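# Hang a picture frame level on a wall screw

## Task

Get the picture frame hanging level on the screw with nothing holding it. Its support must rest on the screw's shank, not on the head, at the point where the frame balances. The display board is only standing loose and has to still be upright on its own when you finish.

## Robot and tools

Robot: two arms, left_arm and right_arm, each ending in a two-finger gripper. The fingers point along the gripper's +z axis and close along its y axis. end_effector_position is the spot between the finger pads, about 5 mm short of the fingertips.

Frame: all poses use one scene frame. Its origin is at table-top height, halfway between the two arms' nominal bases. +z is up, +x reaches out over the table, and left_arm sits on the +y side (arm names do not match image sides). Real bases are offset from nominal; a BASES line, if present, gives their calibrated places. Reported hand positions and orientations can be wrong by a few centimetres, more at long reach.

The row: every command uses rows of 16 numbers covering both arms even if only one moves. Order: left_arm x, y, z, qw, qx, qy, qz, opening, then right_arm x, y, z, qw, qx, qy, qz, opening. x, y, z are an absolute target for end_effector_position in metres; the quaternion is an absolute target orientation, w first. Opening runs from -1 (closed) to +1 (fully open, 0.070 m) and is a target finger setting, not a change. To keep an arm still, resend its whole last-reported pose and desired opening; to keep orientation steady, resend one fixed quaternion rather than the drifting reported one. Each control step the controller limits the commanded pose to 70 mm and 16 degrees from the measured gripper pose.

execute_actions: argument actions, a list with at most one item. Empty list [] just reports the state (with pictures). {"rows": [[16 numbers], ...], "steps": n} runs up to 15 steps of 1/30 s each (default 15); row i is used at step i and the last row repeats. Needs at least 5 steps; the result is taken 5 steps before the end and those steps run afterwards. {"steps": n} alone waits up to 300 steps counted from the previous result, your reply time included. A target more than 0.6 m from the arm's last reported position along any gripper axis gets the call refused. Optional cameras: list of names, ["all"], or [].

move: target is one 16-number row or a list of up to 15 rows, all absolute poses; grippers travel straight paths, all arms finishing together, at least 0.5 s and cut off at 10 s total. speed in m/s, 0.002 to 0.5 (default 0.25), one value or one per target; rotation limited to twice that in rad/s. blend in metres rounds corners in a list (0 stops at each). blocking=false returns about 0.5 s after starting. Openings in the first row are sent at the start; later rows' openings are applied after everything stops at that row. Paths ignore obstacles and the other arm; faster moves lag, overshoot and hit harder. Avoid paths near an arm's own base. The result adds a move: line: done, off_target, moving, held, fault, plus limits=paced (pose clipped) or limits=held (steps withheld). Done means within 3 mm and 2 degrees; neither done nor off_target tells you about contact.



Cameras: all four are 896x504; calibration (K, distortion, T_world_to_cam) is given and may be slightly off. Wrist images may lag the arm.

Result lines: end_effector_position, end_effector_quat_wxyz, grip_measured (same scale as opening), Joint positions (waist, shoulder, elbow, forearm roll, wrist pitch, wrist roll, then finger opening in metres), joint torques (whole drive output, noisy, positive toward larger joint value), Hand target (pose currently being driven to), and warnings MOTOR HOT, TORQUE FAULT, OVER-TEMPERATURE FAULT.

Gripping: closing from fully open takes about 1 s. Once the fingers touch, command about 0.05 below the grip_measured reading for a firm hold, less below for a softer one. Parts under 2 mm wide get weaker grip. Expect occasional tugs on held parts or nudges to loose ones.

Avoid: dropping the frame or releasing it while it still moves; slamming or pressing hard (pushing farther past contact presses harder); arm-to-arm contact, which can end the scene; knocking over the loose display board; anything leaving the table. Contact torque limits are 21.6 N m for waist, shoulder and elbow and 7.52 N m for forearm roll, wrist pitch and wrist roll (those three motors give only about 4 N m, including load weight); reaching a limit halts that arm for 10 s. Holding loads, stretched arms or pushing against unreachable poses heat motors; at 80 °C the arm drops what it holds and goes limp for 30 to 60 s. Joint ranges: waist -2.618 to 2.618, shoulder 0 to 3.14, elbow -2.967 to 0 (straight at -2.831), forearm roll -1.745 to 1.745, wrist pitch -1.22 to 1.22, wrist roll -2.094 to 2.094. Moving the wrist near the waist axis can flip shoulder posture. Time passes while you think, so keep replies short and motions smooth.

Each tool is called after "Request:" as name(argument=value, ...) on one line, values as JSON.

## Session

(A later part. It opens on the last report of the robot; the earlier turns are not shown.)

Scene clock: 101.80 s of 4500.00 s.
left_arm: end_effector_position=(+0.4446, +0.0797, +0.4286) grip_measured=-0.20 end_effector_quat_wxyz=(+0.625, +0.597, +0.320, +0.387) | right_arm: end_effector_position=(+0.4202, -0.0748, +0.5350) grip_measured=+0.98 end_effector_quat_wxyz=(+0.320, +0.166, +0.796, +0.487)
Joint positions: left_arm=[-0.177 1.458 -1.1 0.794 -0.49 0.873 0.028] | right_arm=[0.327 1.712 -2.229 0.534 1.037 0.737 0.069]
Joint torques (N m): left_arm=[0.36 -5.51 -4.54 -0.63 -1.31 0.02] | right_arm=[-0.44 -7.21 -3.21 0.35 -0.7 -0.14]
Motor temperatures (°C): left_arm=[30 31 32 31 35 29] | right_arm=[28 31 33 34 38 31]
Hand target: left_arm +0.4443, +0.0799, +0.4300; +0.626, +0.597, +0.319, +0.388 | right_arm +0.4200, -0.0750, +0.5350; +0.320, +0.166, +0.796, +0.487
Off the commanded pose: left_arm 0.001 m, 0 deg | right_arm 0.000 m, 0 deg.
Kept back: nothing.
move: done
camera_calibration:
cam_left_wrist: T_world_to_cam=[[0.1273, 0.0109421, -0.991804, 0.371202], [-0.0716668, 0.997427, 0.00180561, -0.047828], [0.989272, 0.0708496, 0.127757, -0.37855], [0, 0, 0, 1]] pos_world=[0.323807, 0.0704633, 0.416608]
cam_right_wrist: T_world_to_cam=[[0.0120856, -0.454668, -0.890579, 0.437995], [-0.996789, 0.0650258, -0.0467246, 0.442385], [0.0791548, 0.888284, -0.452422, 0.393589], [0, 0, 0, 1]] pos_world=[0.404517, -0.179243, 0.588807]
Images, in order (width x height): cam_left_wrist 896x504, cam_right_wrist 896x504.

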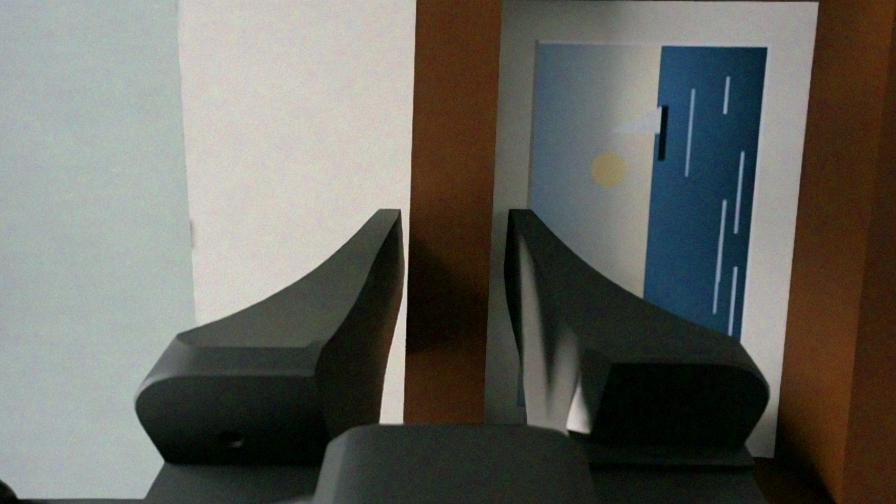

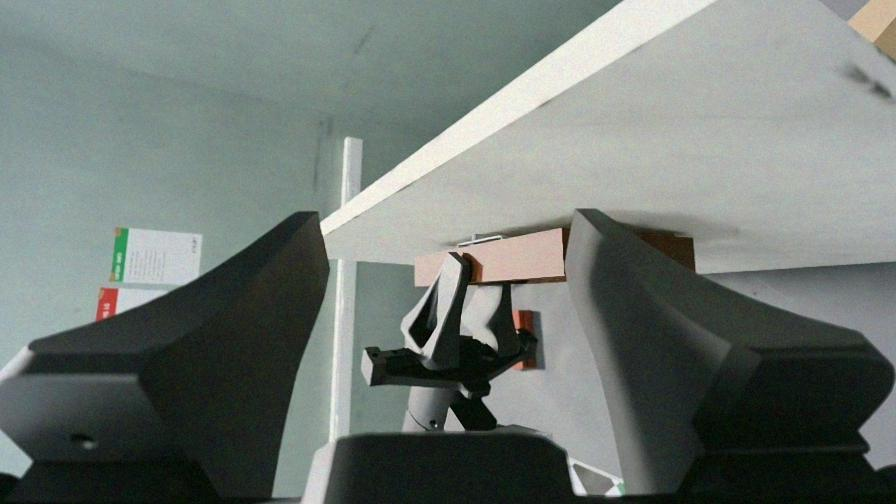

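Request:
move(target=[[0.4443,0.0799,0.4300,0.62603,0.59660,0.31898,0.38785,0.1,0.42,-0.075,0.535,0.320,0.166,0.796,0.487,1.0],[0.4443,0.033,0.4305,0.62603,0.59660,0.31898,0.38785,0.1,0.42,-0.075,0.535,0.320,0.166,0.796,0.487,1.0]], speed=[0.02,0.06], cameras=["cam_left_wrist"])

Request:
move(target=[[0.4443,0.033,0.447,0.62603,0.59660,0.31898,0.38785,0.1,0.42,-0.075,0.535,0.320,0.166,0.796,0.487,1.0],[0.4443,0.033,0.4305,0.62603,0.59660,0.31898,0.38785,0.1,0.42,-0.075,0.535,0.320,0.166,0.796,0.487,1.0]], speed=0.02, cameras=["cam_left_wrist"])

Request:
move(target=[[0.4443,0.033,0.412,0.62603,0.59660,0.31898,0.38785,0.1,0.42,-0.075,0.535,0.320,0.166,0.796,0.487,1.0],[0.4443,0.033,0.4305,0.62603,0.59660,0.31898,0.38785,0.1,0.42,-0.075,0.535,0.320,0.166,0.796,0.487,1.0]], speed=0.02, cameras=["cam_left_wrist"])

Scene clock: 104.43 s of 4500.00 s.
left_arm: end_effector_position=(+0.4442, +0.0329, +0.4308) grip_measured=+0.10 end_effector_quat_wxyz=(+0.626, +0.597, +0.319, +0.388) | right_arm: end_effector_position=(+0.4202, -0.0748, +0.5350) grip_measured=+0.98 end_effector_quat_wxyz=(+0.320, +0.166, +0.796, +0.487)
Joint positions: left_arm=[-0.351 1.499 -1.149 0.461 -0.387 1.19 0.038] | right_arm=[0.327 1.712 -2.229 0.534 1.037 0.737 0.069]
Joint torques (N m): left_arm=[0.31 -5.41 -3.56 -0.07 -1.15 -0.25] | right_arm=[-0.46 -7.2 -3.25 0.35 -0.72 -0.13]
Motor temperatures (°C): left_arm=[30 31 32 31 35 29] | right_arm=[28 31 33 34 38 31]
Hand target: left_arm +0.4443, +0.0330, +0.4305; +0.626, +0.597, +0.319, +0.388 | right_arm +0.4200, -0.0750, +0.5350; +0.320, +0.166, +0.796, +0.487
Off the commanded pose: left_arm 0.000 m, 0 deg | right_arm 0.000 m, 0 deg.
Kept back: nothing.
move: done
camera_calibration:
cam_left_wrist: T_world_to_cam=[[0.1315, 0.0110191, -0.991255, 0.371771], [-0.0716717, 0.997427, 0.00157967, -0.00104348], [0.988722, 0.0708372, 0.131952, -0.376601], [0, 0, 0, 1]] pos_world=[0.323391, 0.0236216, 0.418215]
Images, in order (width x height): cam_left_wrist 896x504.

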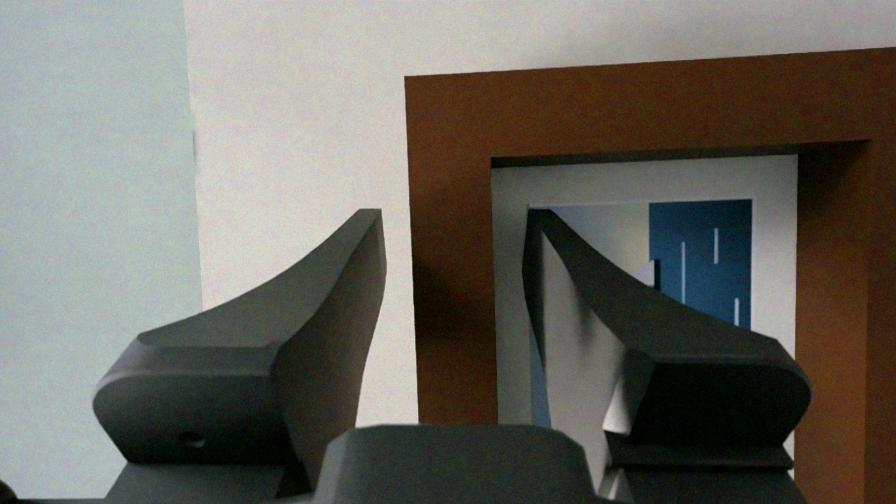

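Scene clock: 106.30 s of 4500.00 s.
left_arm: end_effector_position=(+0.4443, +0.0332, +0.4304) grip_measured=+0.10 end_effector_quat_wxyz=(+0.626, +0.597, +0.319, +0.388) | right_arm: end_effector_position=(+0.4202, -0.0748, +0.5350) grip_measured=+0.98 end_effector_quat_wxyz=(+0.320, +0.166, +0.796, +0.487)
Joint positions: left_arm=[-0.35 1.5 -1.148 0.461 -0.387 1.189 0.038] | right_arm=[0.327 1.712 -2.229 0.534 1.037 0.737 0.069]
Joint torques (N m): left_arm=[-0.55 -5.14 -3.32 -0.21 -1.2 -0.16] | right_arm=[-0.44 -7.21 -3.24 0.35 -0.73 -0.11]
Motor temperatures (°C): left_arm=[30 31 32 31 35 29] | right_arm=[28 31 33 34 38 31]
Hand target: left_arm +0.4443, +0.0330, +0.4305; +0.626, +0.597, +0.319, +0.388 | right_arm +0.4200, -0.0750, +0.5350; +0.320, +0.166, +0.796, +0.487
Off the commanded pose: left_arm 0.000 m, 0 deg | right_arm 0.000 m, 0 deg.
Kept back: nothing.
move: done
camera_calibration:
cam_left_wrist: T_world_to_cam=[[0.130493, 0.0109868, -0.991388, 0.371847], [-0.072352, 0.997378, 0.00152977, -0.00105296], [0.988806, 0.0715293, 0.130946, -0.376377], [0, 0, 0, 1]] pos_world=[0.323564, 0.0238868, 0.417931]
Images, in order (width x height): cam_left_wrist 896x504.

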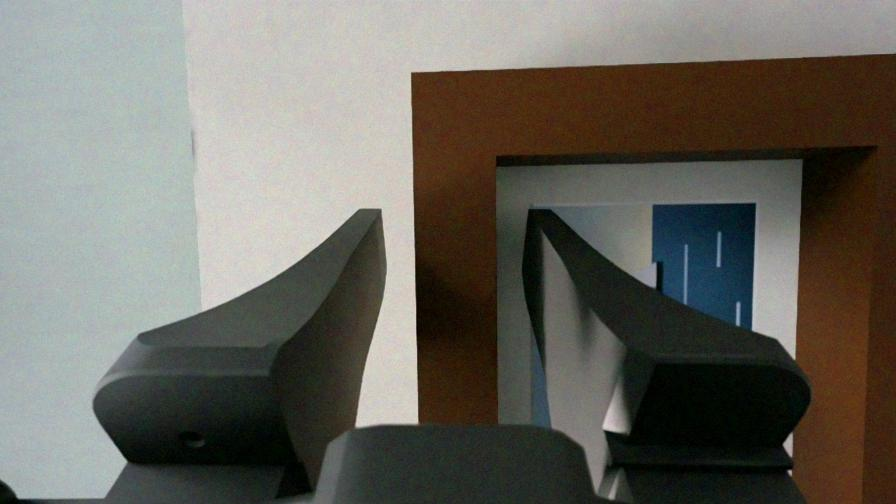

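Scene clock: 108.37 s of 4500.00 s.
left_arm: end_effector_position=(+0.4442, +0.0328, +0.4304) grip_measured=+0.10 end_effector_quat_wxyz=(+0.626, +0.597, +0.319, +0.388) | right_arm: end_effector_position=(+0.4202, -0.0748, +0.5350) grip_measured=+0.98 end_effector_quat_wxyz=(+0.320, +0.166, +0.796, +0.487)
Joint positions: left_arm=[-0.351 1.5 -1.149 0.462 -0.387 1.188 0.039] | right_arm=[0.327 1.712 -2.229 0.534 1.037 0.737 0.069]
Joint torques (N m): left_arm=[0.63 -6.78 -3.3 -0.25 -1.32 -0.11] | right_arm=[-0.47 -7.2 -3.24 0.34 -0.76 -0.1]
Motor temperatures (°C): left_arm=[30 31 32 31 35 29] | right_arm=[28 31 32 34 38 31]
Hand target: left_arm +0.4443, +0.0330, +0.4305; +0.626, +0.597, +0.319, +0.388 | right_arm +0.4200, -0.0750, +0.5350; +0.320, +0.166, +0.796, +0.487
Off the commanded pose: left_arm 0.000 m, 0 deg | right_arm 0.000 m, 0 deg.
Kept back: nothing.
move: done
camera_calibration:
cam_left_wrist: T_world_to_cam=[[0.130023, 0.0107842, -0.991452, 0.372144], [-0.0714438, 0.997444, 0.00147995, -0.00101602], [0.988934, 0.0706407, 0.130462, -0.376078], [0, 0, 0, 1]] pos_world=[0.323456, 0.0235665, 0.418028]
Images, in order (width x height): cam_left_wrist 896x504.

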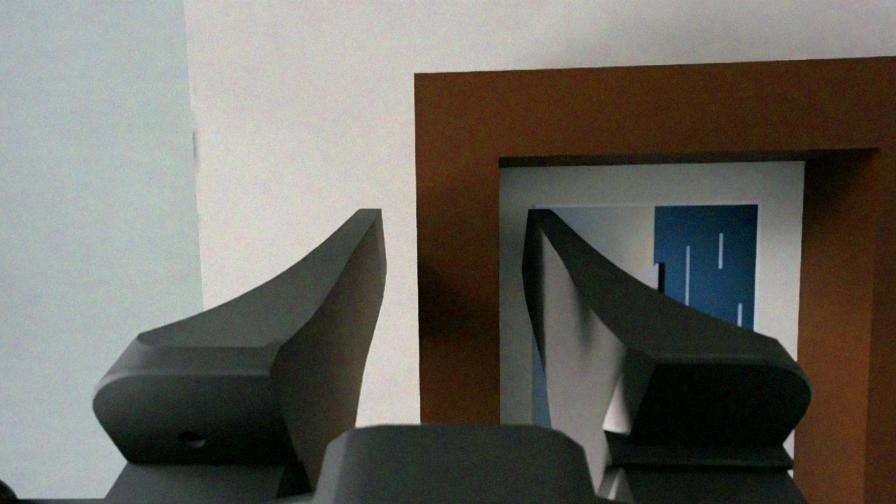

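Request:
move(target=[0.4443,0.033,0.447,0.62603,0.59660,0.31898,0.38785,0.1,0.42,-0.075,0.535,0.320,0.166,0.796,0.487,1.0], speed=0.02, cameras=["cam_left_wrist"])

Request:
move(target=[0.4443,0.033,0.4305,0.62603,0.59660,0.31898,0.38785,0.1,0.42,-0.075,0.535,0.320,0.166,0.796,0.487,1.0], speed=0.01, cameras=["cam_left_wrist"])

Request:
move(target=[0.4443,0.033,0.413,0.62603,0.59660,0.31898,0.38785,0.1,0.42,-0.075,0.535,0.320,0.166,0.796,0.487,1.0], speed=0.02, cameras=["cam_left_wrist"])

Request:
move(target=[0.4443,0.033,0.4305,0.62603,0.59660,0.31898,0.38785,0.1,0.42,-0.075,0.535,0.320,0.166,0.796,0.487,1.0], speed=0.01, cameras=["cam_left_wrist"])

Scene clock: 111.23 s of 4500.00 s.
left_arm: end_effector_position=(+0.4443, +0.0327, +0.4468) grip_measured=+0.10 end_effector_quat_wxyz=(+0.626, +0.597, +0.319, +0.388) | right_arm: end_effector_position=(+0.4202, -0.0748, +0.5350) grip_measured=+0.98 end_effector_quat_wxyz=(+0.320, +0.166, +0.796, +0.487)
Joint positions: left_arm=[-0.351 1.492 -1.206 0.547 -0.329 1.097 0.039] | right_arm=[0.327 1.712 -2.229 0.534 1.037 0.737 0.069]
Joint torques (N m): left_arm=[0.18 -7.18 -3.86 -0.3 -1.17 -0.04] | right_arm=[-0.42 -7.19 -3.26 0.34 -0.79 -0.09]
Motor temperatures (°C): left_arm=[30 32 32 31 35 29] | right_arm=[28 31 32 34 38 31]
Hand target: left_arm +0.4443, +0.0330, +0.4470; +0.626, +0.597, +0.319, +0.388 | right_arm +0.4200, -0.0750, +0.5350; +0.320, +0.166, +0.796, +0.487
Off the commanded pose: left_arm 0.000 m, 0 deg | right_arm 0.000 m, 0 deg.
Kept back: nothing.
move: done
camera_calibration:
cam_left_wrist: T_world_to_cam=[[0.129951, 0.0107108, -0.991463, 0.388436], [-0.0713809, 0.997448, 0.00141957, -0.000992282], [0.988948, 0.0705871, 0.130384, -0.378282], [0, 0, 0, 1]] pos_world=[0.323553, 0.0235311, 0.434443]
Images, in order (width x height): cam_left_wrist 896x504.

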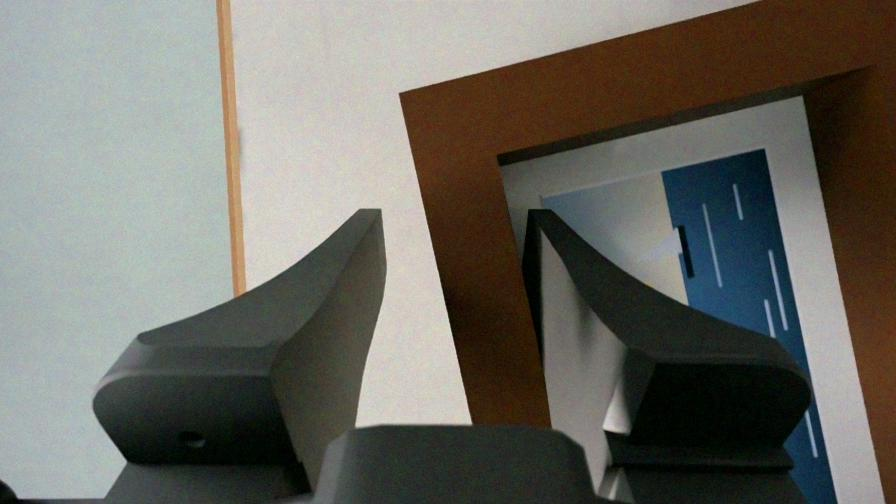

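Scene clock: 113.10 s of 4500.00 s.
left_arm: end_effector_position=(+0.4441, +0.0328, +0.4305) grip_measured=+0.10 end_effector_quat_wxyz=(+0.626, +0.597, +0.319, +0.388) | right_arm: end_effector_position=(+0.4202, -0.0748, +0.5350) grip_measured=+0.98 end_effector_quat_wxyz=(+0.320, +0.166, +0.796, +0.487)
Joint positions: left_arm=[-0.351 1.499 -1.148 0.462 -0.387 1.188 0.038] | right_arm=[0.327 1.712 -2.229 0.534 1.037 0.737 0.069]
Joint torques (N m): left_arm=[0.3 -5.34 -3 -0.33 -1.31 -0.13] | right_arm=[-0.44 -7.2 -3.27 0.33 -0.8 -0.08]
Motor temperatures (°C): left_arm=[30 32 32 31 35 29] | right_arm=[28 31 32 34 38 30]
Hand target: left_arm +0.4443, +0.0330, +0.4305; +0.626, +0.597, +0.319, +0.388 | right_arm +0.4200, -0.0750, +0.5350; +0.320, +0.166, +0.796, +0.487
Off the commanded pose: left_arm 0.000 m, 0 deg | right_arm 0.000 m, 0 deg.
Kept back: nothing.
move: done
camera_calibration:
cam_left_wrist: T_world_to_cam=[[0.130634, 0.0108233, -0.991372, 0.371949], [-0.0714299, 0.997445, 0.00147727, -0.00106332], [0.988854, 0.0706206, 0.131073, -0.376207], [0, 0, 0, 1]] pos_world=[0.323349, 0.0236028, 0.418052]
Images, in order (width x height): cam_left_wrist 896x504.

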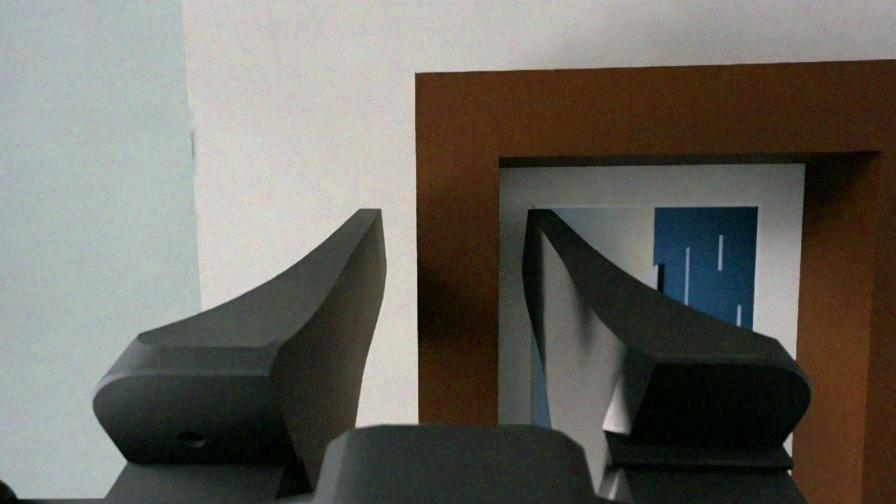

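Scene clock: 114.20 s of 4500.00 s.
left_arm: end_effector_position=(+0.4440, +0.0327, +0.4137) grip_measured=+0.10 end_effector_quat_wxyz=(+0.627, +0.596, +0.318, +0.388) | right_arm: end_effector_position=(+0.4202, -0.0748, +0.5350) grip_measured=+0.98 end_effector_quat_wxyz=(+0.320, +0.166, +0.796, +0.487)
Joint positions: left_arm=[-0.351 1.512 -1.092 0.396 -0.452 1.26 0.039] | right_arm=[0.327 1.712 -2.229 0.534 1.037 0.737 0.069]
Joint torques (N m): left_arm=[0.26 -4.7 -2.71 -0.33 -0.81 -0.22] | right_arm=[-0.44 -7.18 -3.24 0.33 -0.81 -0.08]
Motor temperatures (°C): left_arm=[30 32 32 31 35 29] | right_arm=[28 31 32 34 38 30]
Hand target: left_arm +0.4443, +0.0330, +0.4130; +0.626, +0.597, +0.319, +0.388 | right_arm +0.4200, -0.0750, +0.5350; +0.320, +0.166, +0.796, +0.487
Off the commanded pose: left_arm 0.001 m, 0 deg | right_arm 0.000 m, 0 deg.
Kept back: nothing.
move: done
camera_calibration:
cam_left_wrist: T_world_to_cam=[[0.132771, 0.010202, -0.991094, 0.354254], [-0.0709503, 0.99748, 0.000762931, -0.000882722], [0.988604, 0.0702171, 0.13316, -0.374629], [0, 0, 0, 1]] pos_world=[0.323262, 0.0235717, 0.400986]
Images, in order (width x height): cam_left_wrist 896x504.

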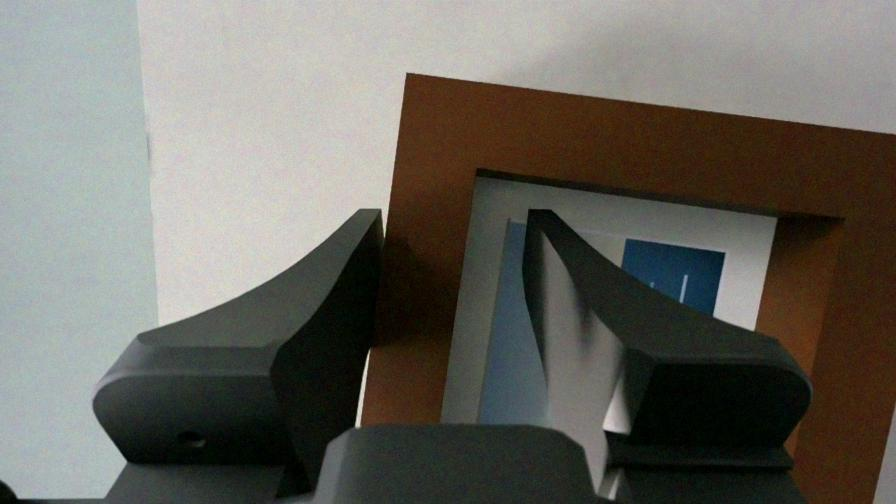

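Scene clock: 116.17 s of 4500.00 s.
left_arm: end_effector_position=(+0.4442, +0.0328, +0.4306) grip_measured=+0.10 end_effector_quat_wxyz=(+0.626, +0.597, +0.319, +0.388) | right_arm: end_effector_position=(+0.4202, -0.0748, +0.5350) grip_measured=+0.98 end_effector_quat_wxyz=(+0.320, +0.166, +0.796, +0.487)
Joint positions: left_arm=[-0.351 1.5 -1.149 0.462 -0.387 1.188 0.039] | right_arm=[0.327 1.712 -2.229 0.534 1.037 0.737 0.069]
Joint torques (N m): left_arm=[-0.25 -7.01 -3.73 -0.21 -1.2 -0.13] | right_arm=[-0.48 -7.18 -3.25 0.33 -0.81 -0.07]
Motor temperatures (°C): left_arm=[30 32 32 31 35 29] | right_arm=[28 31 32 33 38 30]
Hand target: left_arm +0.4443, +0.0330, +0.4305; +0.626, +0.597, +0.319, +0.388 | right_arm +0.4200, -0.0750, +0.5350; +0.320, +0.166, +0.796, +0.487
Off the commanded pose: left_arm 0.000 m, 0 deg | right_arm 0.000 m, 0 deg.
Kept back: nothing.
move: done
camera_calibration:
cam_left_wrist: T_world_to_cam=[[0.130583, 0.0106335, -0.99138, 0.37206], [-0.0714373, 0.997444, 0.00128895, -0.000959706], [0.98886, 0.0706532, 0.131009, -0.376249], [0, 0, 0, 1]] pos_world=[0.323405, 0.0235842, 0.418146]
Images, in order (width x height): cam_left_wrist 896x504.

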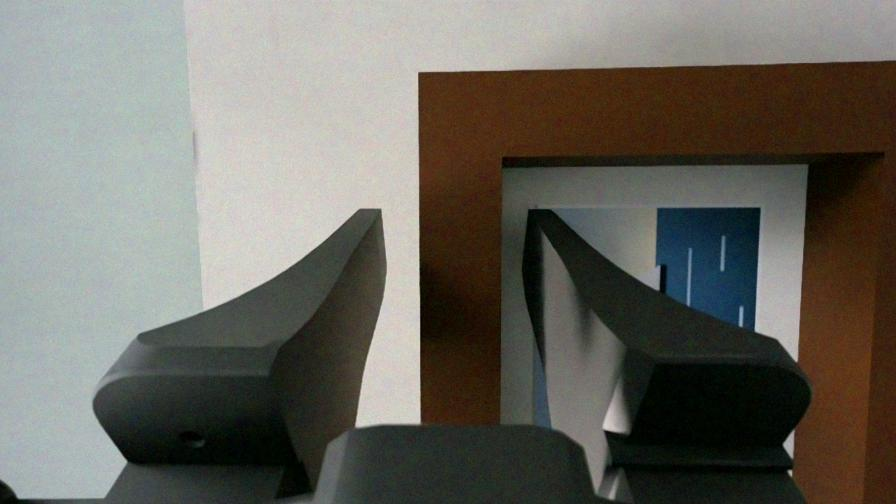

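Request:
zoom_image(camera="cam_left_wrist", region=[392, 0, 896, 440])

Request:
execute_actions(actions=[], cameras=["all"])

Request:
zoom_image(camera="cam_right_wrist", region=[400, 200, 520, 300])

Scaled by 1.000.

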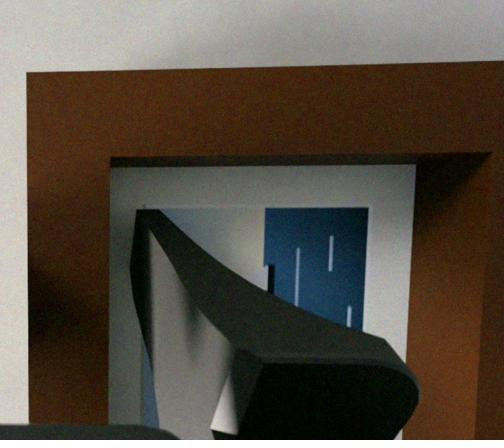

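Scene clock: 117.93 s of 4500.00 s.
left_arm: end_effector_position=(+0.4442, +0.0328, +0.4306) grip_measured=+0.10 end_effector_quat_wxyz=(+0.626, +0.597, +0.319, +0.388) | right_arm: end_effector_position=(+0.4202, -0.0748, +0.5350) grip_measured=+0.98 end_effector_quat_wxyz=(+0.320, +0.166, +0.796, +0.487)
Joint positions: left_arm=[-0.351 1.5 -1.149 0.462 -0.387 1.188 0.039] | right_arm=[0.327 1.712 -2.229 0.534 1.037 0.737 0.069]
Joint torques (N m): left_arm=[-0.31 -6.77 -3.04 -0.45 -1.44 -0.03] | right_arm=[-0.49 -7.16 -3.24 0.32 -0.81 -0.06]
Motor temperatures (°C): left_arm=[30 32 32 31 35 29] | right_arm=[28 31 32 33 38 30]
Hand target: left_arm +0.4443, +0.0330, +0.4305; +0.626, +0.597, +0.319, +0.388 | right_arm +0.4200, -0.0750, +0.5350; +0.320, +0.166, +0.796, +0.487
Off the commanded pose: left_arm 0.000 m, 0 deg | right_arm 0.000 m, 0 deg.
Steps of this call (1-53: nothing new was sent). Readings (end_effector_position of left_arm | right_arm):
1: (+0.4442, +0.0328, +0.4306) | (+0.4202, -0.0748, +0.5350)
2: (+0.4442, +0.0328, +0.4306) | (+0.4202, -0.0748, +0.5350)
4: (+0.4442, +0.0328, +0.4306) | (+0.4202, -0.0748, +0.5350)
8: (+0.4442, +0.0328, +0.4306) | (+0.4202, -0.0748, +0.5350)
53: the state above
camera_calibration:
cam_left_wrist: T_world_to_cam=[[0.130583, 0.0106335, -0.99138, 0.37206], [-0.0714373, 0.997444, 0.00128895, -0.000959706], [0.98886, 0.0706532, 0.131009, -0.376249], [0, 0, 0, 1]] pos_world=[0.323405, 0.0235842, 0.418146]
cam_right_wrist: T_world_to_cam=[[0.0120856, -0.454668, -0.890579, 0.437995], [-0.996789, 0.0650258, -0.0467246, 0.442385], [0.0791548, 0.888284, -0.452422, 0.393589], [0, 0, 0, 1]] pos_world=[0.404517, -0.179243, 0.588807]

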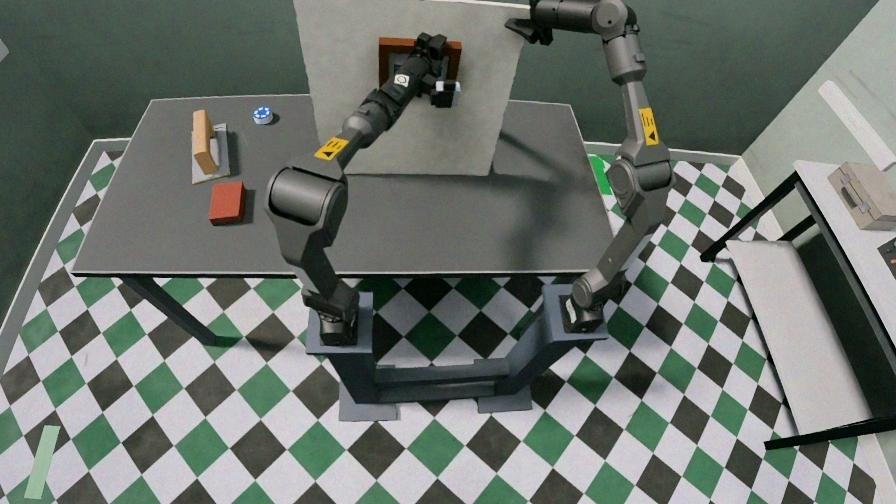

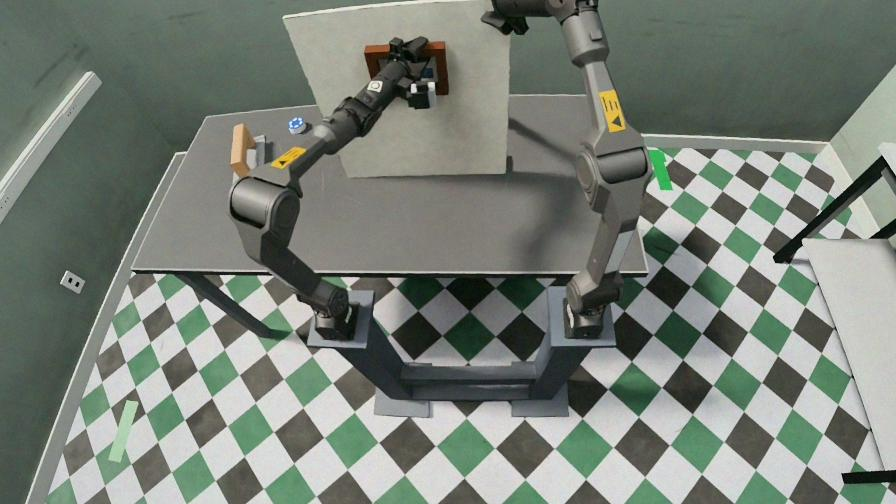

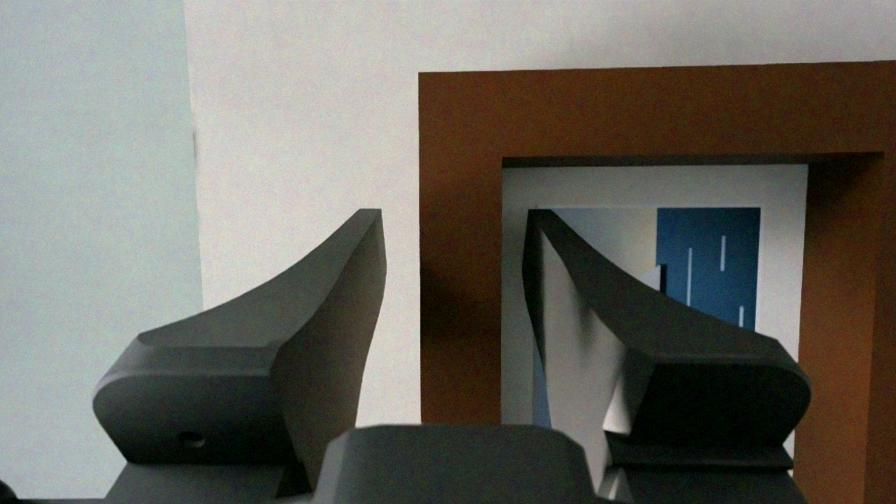

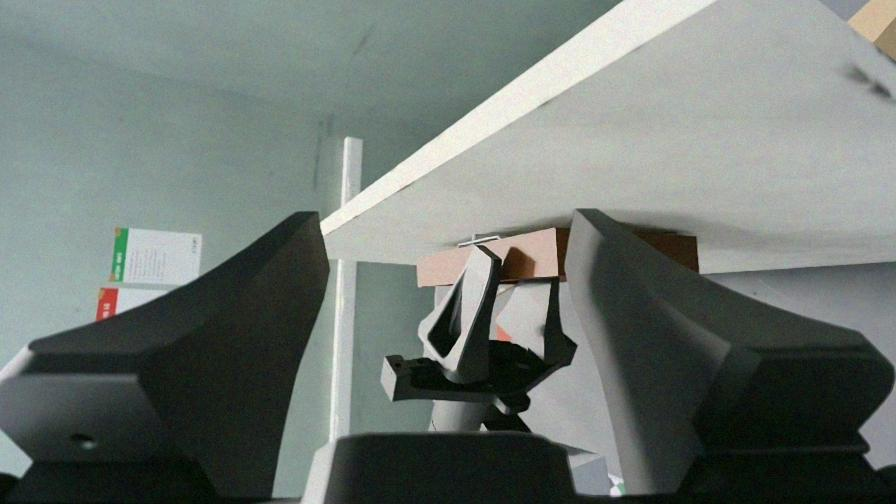

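Scaled by 4.200 from the camera's 896x504 image, which has a finer 1280x720 frame.

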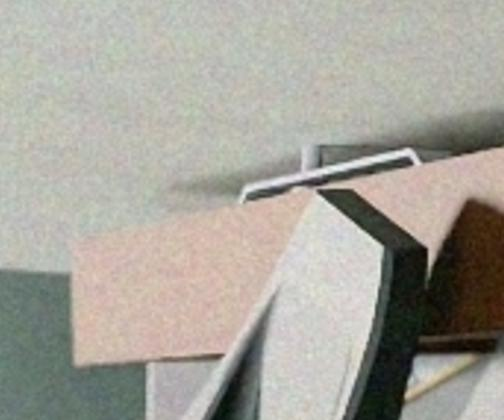

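Request:
move(target=[[0.324,0.103,0.418,0.62603,0.59660,0.31898,0.38785,0.1,0.42,-0.075,0.535,0.320,0.166,0.796,0.487,1.0],[0.28,0.20,0.38,0.62603,0.59660,0.31898,0.38785,0.1,0.42,-0.075,0.535,0.320,0.166,0.796,0.487,1.0]], speed=[0.08,0.2], blend=0.02, cameras=["all"])

Request:
zoom_image(camera="cam_head_left", region=[370, 25, 470, 105])

Request:
zoom_image(camera="cam_head_right", region=[356, 30, 456, 110])

Request:
zoom_image(camera="cam_right_wrist", region=[450, 220, 520, 255])

Scene clock: 121.50 s of 4500.00 s.
left_arm: end_effector_position=(+0.2804, +0.1996, +0.3801) grip_measured=+0.10 end_effector_quat_wxyz=(+0.616, +0.593, +0.333, +0.397) | right_arm: end_effector_position=(+0.4202, -0.0748, +0.5350) grip_measured=+0.98 end_effector_quat_wxyz=(+0.320, +0.166, +0.796, +0.487)
Joint positions: left_arm=[0.69 0.92 -0.52 1.366 -1.218 0.426 0.039] | right_arm=[0.327 1.712 -2.229 0.534 1.037 0.737 0.069]
Joint torques (N m): left_arm=[-0.5 -1.11 -2.89 -0.95 -0.44 -0.18] | right_arm=[-0.45 -7.18 -3.24 0.31 -0.8 -0.05]
Motor temperatures (°C): left_arm=[30 32 32 31 35 29] | right_arm=[28 31 32 33 38 30]
Hand target: left_arm +0.2804, +0.1995, +0.3801; +0.616, +0.593, +0.333, +0.397 | right_arm +0.4200, -0.0750, +0.5350; +0.320, +0.166, +0.796, +0.487
Off the commanded pose: left_arm 0.001 m, 2 deg | right_arm 0.000 m, 0 deg.
joint sent to its limit (left arm) — joint 5 (wrist pitch), lower limit.
Kept back: nothing.
move: done
camera_calibration:
cam_left_wrist: T_world_to_cam=[[0.120554, 0.0177065, -0.992549, 0.343439], [-0.110361, 0.993882, 0.004326, -0.168532], [0.986553, 0.109017, 0.12177, -0.222955], [0, 0, 0, 1]] pos_world=[0.159954, 0.185725, 0.368759]
cam_right_wrist: T_world_to_cam=[[0.0120856, -0.454668, -0.890579, 0.437995], [-0.996789, 0.0650258, -0.0467246, 0.442385], [0.0791548, 0.888284, -0.452422, 0.393589], [0, 0, 0, 1]] pos_world=[0.404517, -0.179243, 0.588807]

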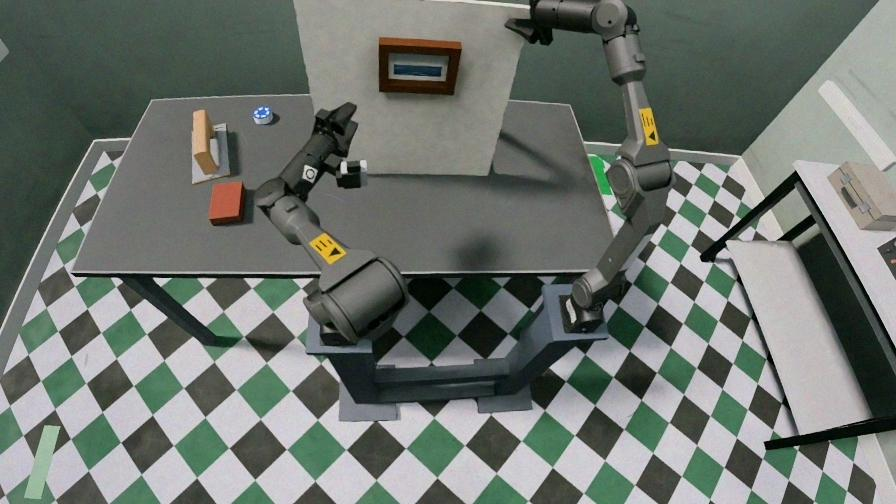

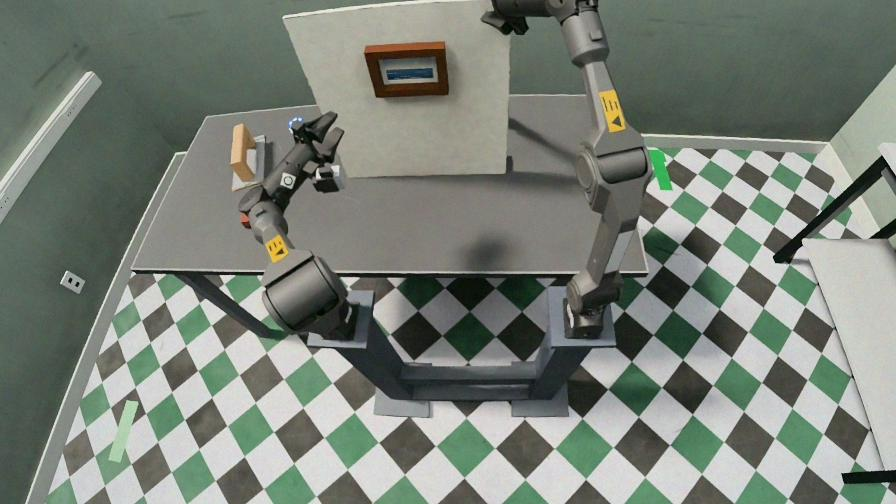

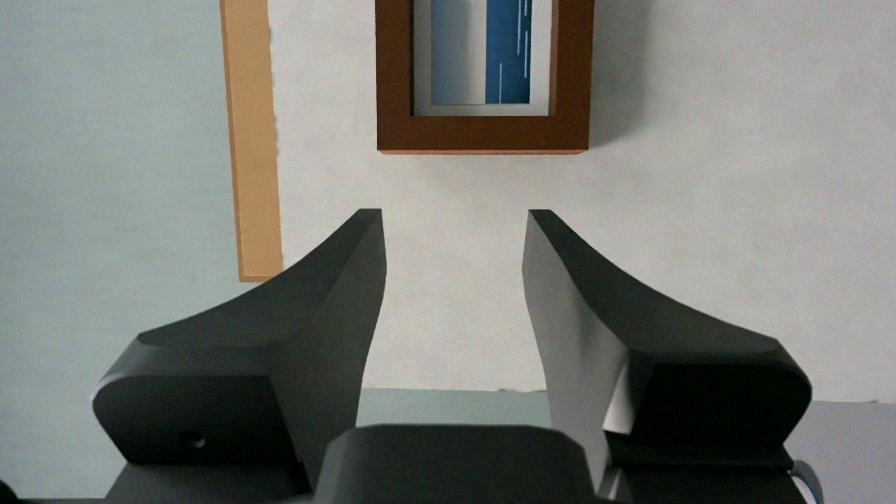

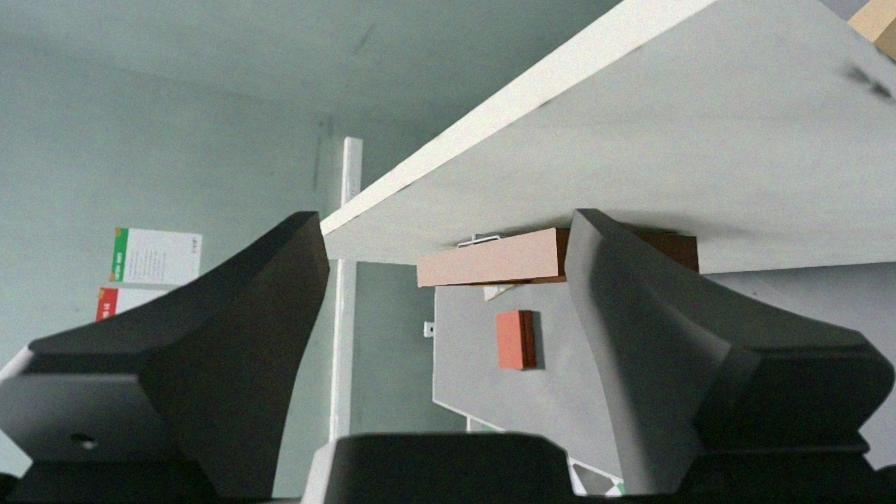

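Scaled by 5.040 from the camera's 896x504 image, which has a finer 1280x720 frame.

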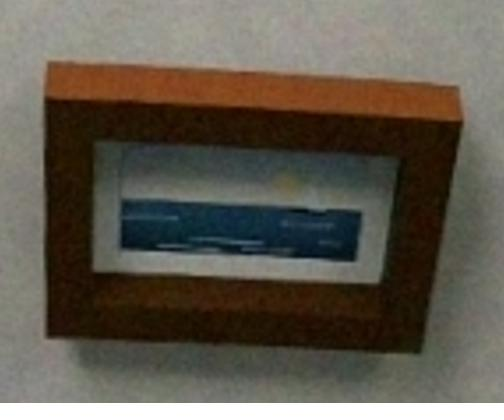

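Scaled by 5.040 from the camera's 896x504 image, which has a finer 1280x720 frame.

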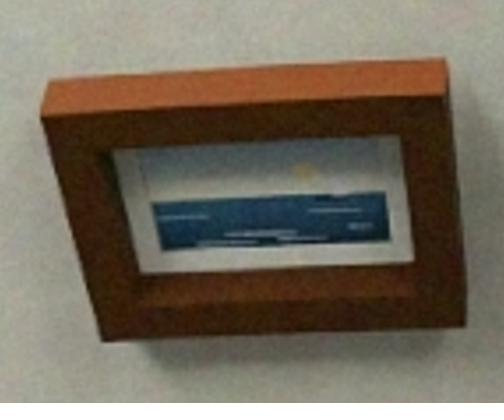

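Scaled by 7.200 from the camera's 896x504 image, which has a finer 1280x720 frame.

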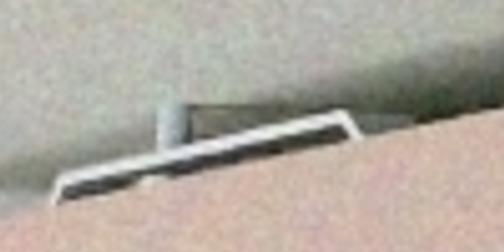

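Request:
move(target=[[0.324,0.103,0.418,0.62603,0.59660,0.31898,0.38785,0.1,0.42,-0.075,0.535,0.320,0.166,0.796,0.487,1.0],[0.4443,0.033,0.4290,0.62603,0.59660,0.31898,0.38785,0.1,0.42,-0.075,0.535,0.320,0.166,0.796,0.487,1.0],[0.4443,0.033,0.4354,0.62603,0.59660,0.31898,0.38785,0.1,0.42,-0.075,0.535,0.320,0.166,0.796,0.487,1.0]], speed=[0.2,0.1,0.008], blend=[0.02,0.0,0.0], cameras=["cam_left_wrist"])

Scene clock: 127.40 s of 4500.00 s.
left_arm: end_effector_position=(+0.4444, +0.0331, +0.4354) grip_measured=+0.10 end_effector_quat_wxyz=(+0.626, +0.597, +0.319, +0.388) | right_arm: end_effector_position=(+0.4202, -0.0748, +0.5350) grip_measured=+0.98 end_effector_quat_wxyz=(+0.320, +0.166, +0.796, +0.487)
Joint positions: left_arm=[-0.35 1.497 -1.165 0.484 -0.37 1.164 0.039] | right_arm=[0.327 1.712 -2.229 0.534 1.037 0.737 0.069]
Joint torques (N m): left_arm=[0.39 -7.09 -3.86 -0.2 -1.2 -0.18] | right_arm=[-0.47 -7.15 -3.28 0.3 -0.8 -0.02]
Motor temperatures (°C): left_arm=[30 31 32 31 35 29] | right_arm=[28 31 32 33 38 30]
Hand target: left_arm +0.4443, +0.0330, +0.4354; +0.626, +0.597, +0.319, +0.388 | right_arm +0.4200, -0.0750, +0.5350; +0.320, +0.166, +0.796, +0.487
Off the commanded pose: left_arm 0.000 m, 0 deg | right_arm 0.000 m, 0 deg.
Kept back: nothing.
move: done
camera_calibration:
cam_left_wrist: T_world_to_cam=[[0.130657, 0.0108133, -0.991369, 0.376769], [-0.0720505, 0.9974, 0.0013832, -0.00100946], [0.988806, 0.0712479, 0.131097, -0.377099], [0, 0, 0, 1]] pos_world=[0.323577, 0.0238002, 0.422955]
Images, in order (width x height): cam_left_wrist 896x504.

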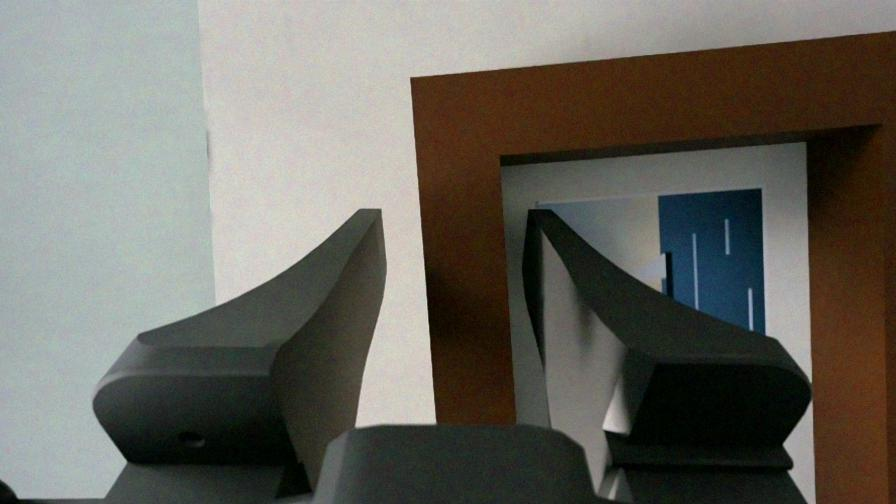

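Request:
move(target=[0.4443,0.033,0.4300,0.62603,0.59660,0.31898,0.38785,0.1,0.42,-0.075,0.535,0.320,0.166,0.796,0.487,1.0], speed=0.004, cameras=["cam_left_wrist"])

Scene clock: 129.37 s of 4500.00 s.
left_arm: end_effector_position=(+0.4443, +0.0331, +0.4301) grip_measured=+0.10 end_effector_quat_wxyz=(+0.626, +0.596, +0.319, +0.388) | right_arm: end_effector_position=(+0.4202, -0.0748, +0.5350) grip_measured=+0.98 end_effector_quat_wxyz=(+0.320, +0.166, +0.796, +0.487)
Joint positions: left_arm=[-0.35 1.5 -1.147 0.46 -0.389 1.19 0.038] | right_arm=[0.327 1.712 -2.229 0.534 1.037 0.737 0.069]
Joint torques (N m): left_arm=[-0.29 -5.25 -2.87 -0.35 -1.36 -0.08] | right_arm=[-0.46 -7.18 -3.27 0.29 -0.78 -0.02]
Motor temperatures (°C): left_arm=[30 31 32 31 35 29] | right_arm=[28 31 32 33 38 30]
Hand target: left_arm +0.4443, +0.0330, +0.4300; +0.626, +0.597, +0.319, +0.388 | right_arm +0.4200, -0.0750, +0.5350; +0.320, +0.166, +0.796, +0.487
Off the commanded pose: left_arm 0.000 m, 0 deg | right_arm 0.000 m, 0 deg.
Kept back: nothing.
move: done
camera_calibration:
cam_left_wrist: T_world_to_cam=[[0.130664, 0.0103439, -0.991373, 0.371558], [-0.0720237, 0.997403, 0.000913981, -0.000851999], [0.988807, 0.0712829, 0.131069, -0.376311], [0, 0, 0, 1]] pos_world=[0.323488, 0.023831, 0.417676]
Images, in order (width x height): cam_left_wrist 896x504.

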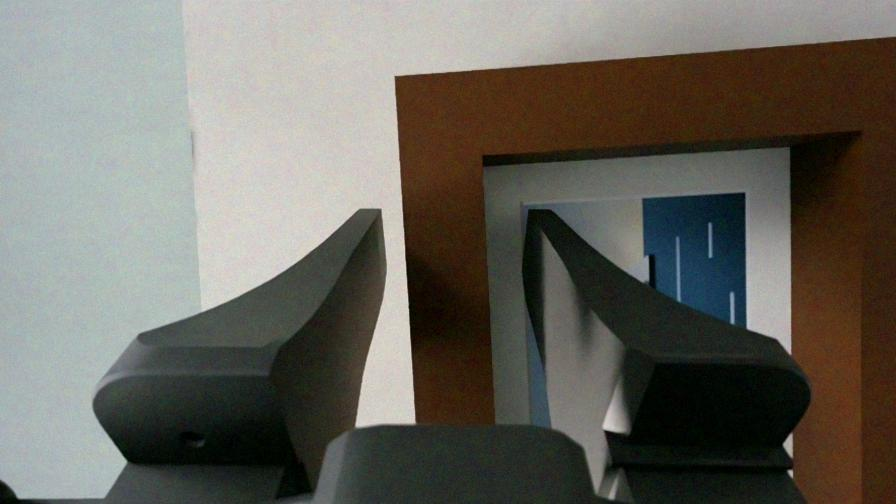

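Request:
move(target=[0.4443,0.033,0.4238,0.62603,0.59660,0.31898,0.38785,0.1,0.42,-0.075,0.535,0.320,0.166,0.796,0.487,1.0], speed=0.008, cameras=["cam_left_wrist"])

Scene clock: 131.00 s of 4500.00 s.
left_arm: end_effector_position=(+0.4444, +0.0331, +0.4240) grip_measured=+0.10 end_effector_quat_wxyz=(+0.626, +0.596, +0.319, +0.388) | right_arm: end_effector_position=(+0.4202, -0.0748, +0.5350) grip_measured=+0.98 end_effector_quat_wxyz=(+0.320, +0.166, +0.796, +0.487)
Joint positions: left_arm=[-0.35 1.504 -1.127 0.434 -0.411 1.218 0.039] | right_arm=[0.327 1.712 -2.229 0.534 1.037 0.737 0.069]
Joint torques (N m): left_arm=[-0.92 -5.21 -3.04 -0.31 -1.32 -0.09] | right_arm=[-0.45 -7.13 -3.33 0.29 -0.79 -0.01]
Motor temperatures (°C): left_arm=[30 31 32 31 35 29] | right_arm=[28 31 32 33 38 30]
Hand target: left_arm +0.4443, +0.0330, +0.4238; +0.626, +0.597, +0.319, +0.388 | right_arm +0.4200, -0.0750, +0.5350; +0.320, +0.166, +0.796, +0.487
Off the commanded pose: left_arm 0.000 m, 0 deg | right_arm 0.000 m, 0 deg.
Kept back: nothing.
move: done
camera_calibration:
cam_left_wrist: T_world_to_cam=[[0.130759, 0.0107814, -0.991356, 0.365375], [-0.0722842, 0.997383, 0.00131273, -0.000894086], [0.988776, 0.0714876, 0.131196, -0.375673], [0, 0, 0, 1]] pos_world=[0.323616, 0.0238085, 0.411504]
Images, in order (width x height): cam_left_wrist 896x504.

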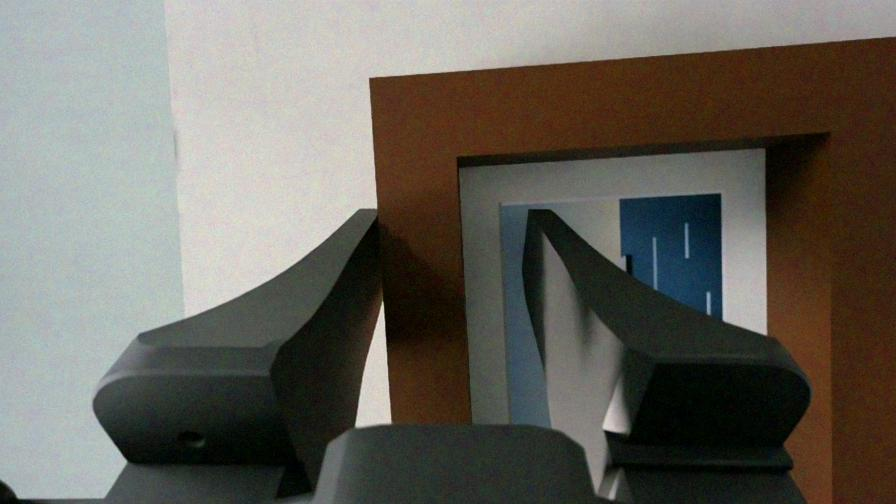

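Request:
move(target=[0.4443,0.033,0.4223,0.62603,0.59660,0.31898,0.38785,0.1,0.42,-0.075,0.535,0.320,0.166,0.796,0.487,1.0], speed=0.006, cameras=["cam_left_wrist"])

Scene clock: 132.00 s of 4500.00 s.
left_arm: end_effector_position=(+0.4443, +0.0331, +0.4226) grip_measured=+0.10 end_effector_quat_wxyz=(+0.626, +0.596, +0.319, +0.388) | right_arm: end_effector_position=(+0.4202, -0.0748, +0.5350) grip_measured=+0.98 end_effector_quat_wxyz=(+0.320, +0.166, +0.796, +0.487)
Joint positions: left_arm=[-0.35 1.505 -1.122 0.429 -0.417 1.224 0.039] | right_arm=[0.327 1.712 -2.229 0.534 1.037 0.737 0.069]
Joint torques (N m): left_arm=[-0.72 -5.09 -2.71 -0.34 -1.35 -0.04] | right_arm=[-0.44 -7.21 -3.27 0.29 -0.79 -0.01]
Motor temperatures (°C): left_arm=[30 31 32 31 35 29] | right_arm=[28 31 32 33 38 30]
Hand target: left_arm +0.4443, +0.0330, +0.4223; +0.626, +0.597, +0.319, +0.388 | right_arm +0.4200, -0.0750, +0.5350; +0.320, +0.166, +0.796, +0.487
Off the commanded pose: left_arm 0.000 m, 0 deg | right_arm 0.000 m, 0 deg.
Kept back: nothing.
move: done
camera_calibration:
cam_left_wrist: T_world_to_cam=[[0.131455, 0.0109164, -0.991262, 0.363723], [-0.0718656, 0.997413, 0.00145377, -0.0010789], [0.988714, 0.0710465, 0.131899, -0.375646], [0, 0, 0, 1]] pos_world=[0.323516, 0.0237939, 0.410094]
Images, in order (width x height): cam_left_wrist 896x504.

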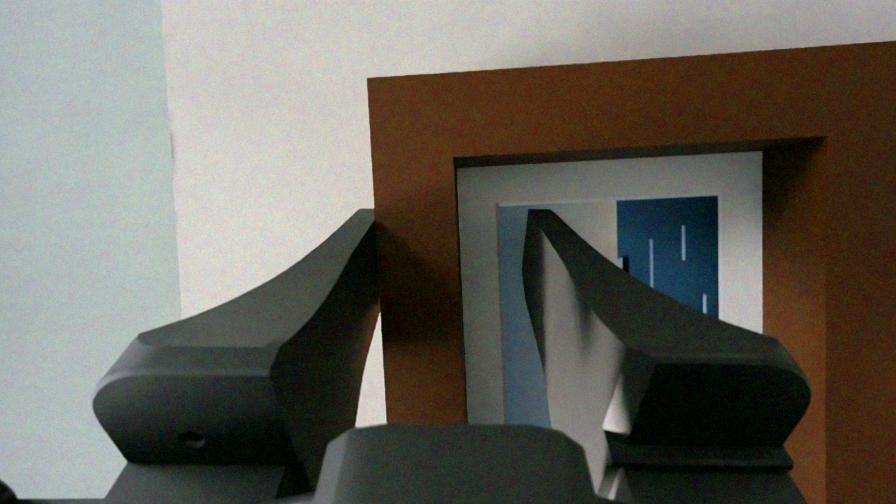

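Request:
move(target=[0.4443,0.033,0.4206,0.62603,0.59660,0.31898,0.38785,0.1,0.42,-0.075,0.535,0.320,0.166,0.796,0.487,1.0], speed=0.006, cameras=["cam_left_wrist"])

Scene clock: 132.97 s of 4500.00 s.
left_arm: end_effector_position=(+0.4442, +0.0332, +0.4209) grip_measured=+0.10 end_effector_quat_wxyz=(+0.626, +0.596, +0.319, +0.388) | right_arm: end_effector_position=(+0.4202, -0.0748, +0.5350) grip_measured=+0.98 end_effector_quat_wxyz=(+0.320, +0.166, +0.796, +0.487)
Joint positions: left_arm=[-0.35 1.506 -1.116 0.422 -0.423 1.231 0.039] | right_arm=[0.327 1.712 -2.229 0.534 1.037 0.737 0.069]
Joint torques (N m): left_arm=[-0.64 -5.1 -2.82 -0.37 -1.34 -0.03] | right_arm=[-0.45 -7.11 -3.26 0.29 -0.79 0]
Motor temperatures (°C): left_arm=[30 31 32 31 35 29] | right_arm=[28 31 32 33 38 30]
Hand target: left_arm +0.4443, +0.0330, +0.4206; +0.626, +0.597, +0.319, +0.388 | right_arm +0.4200, -0.0750, +0.5350; +0.320, +0.166, +0.796, +0.487
Off the commanded pose: left_arm 0.000 m, 0 deg | right_arm 0.000 m, 0 deg.
Kept back: nothing.
move: done
camera_calibration:
cam_left_wrist: T_world_to_cam=[[0.131008, 0.0107196, -0.991323, 0.362207], [-0.0721711, 0.997391, 0.00124748, -0.000958648], [0.988751, 0.0713815, 0.13144, -0.375192], [0, 0, 0, 1]] pos_world=[0.323451, 0.0238552, 0.408381]
Images, in order (width x height): cam_left_wrist 896x504.

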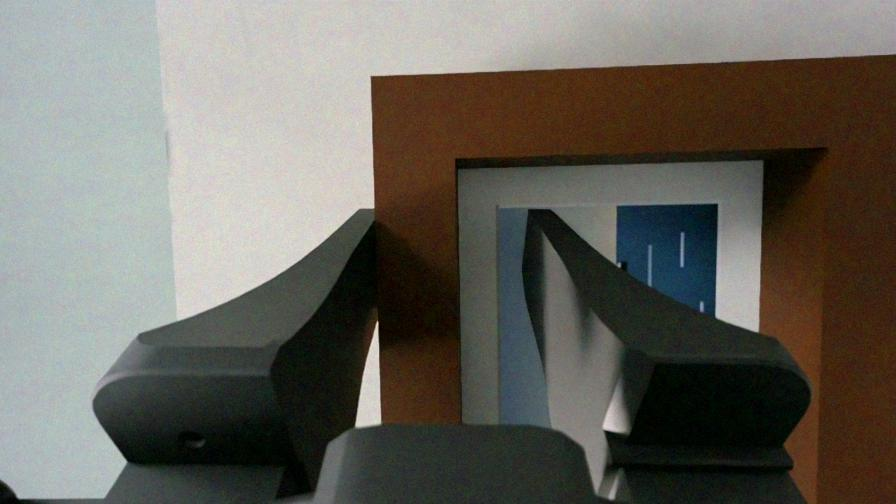

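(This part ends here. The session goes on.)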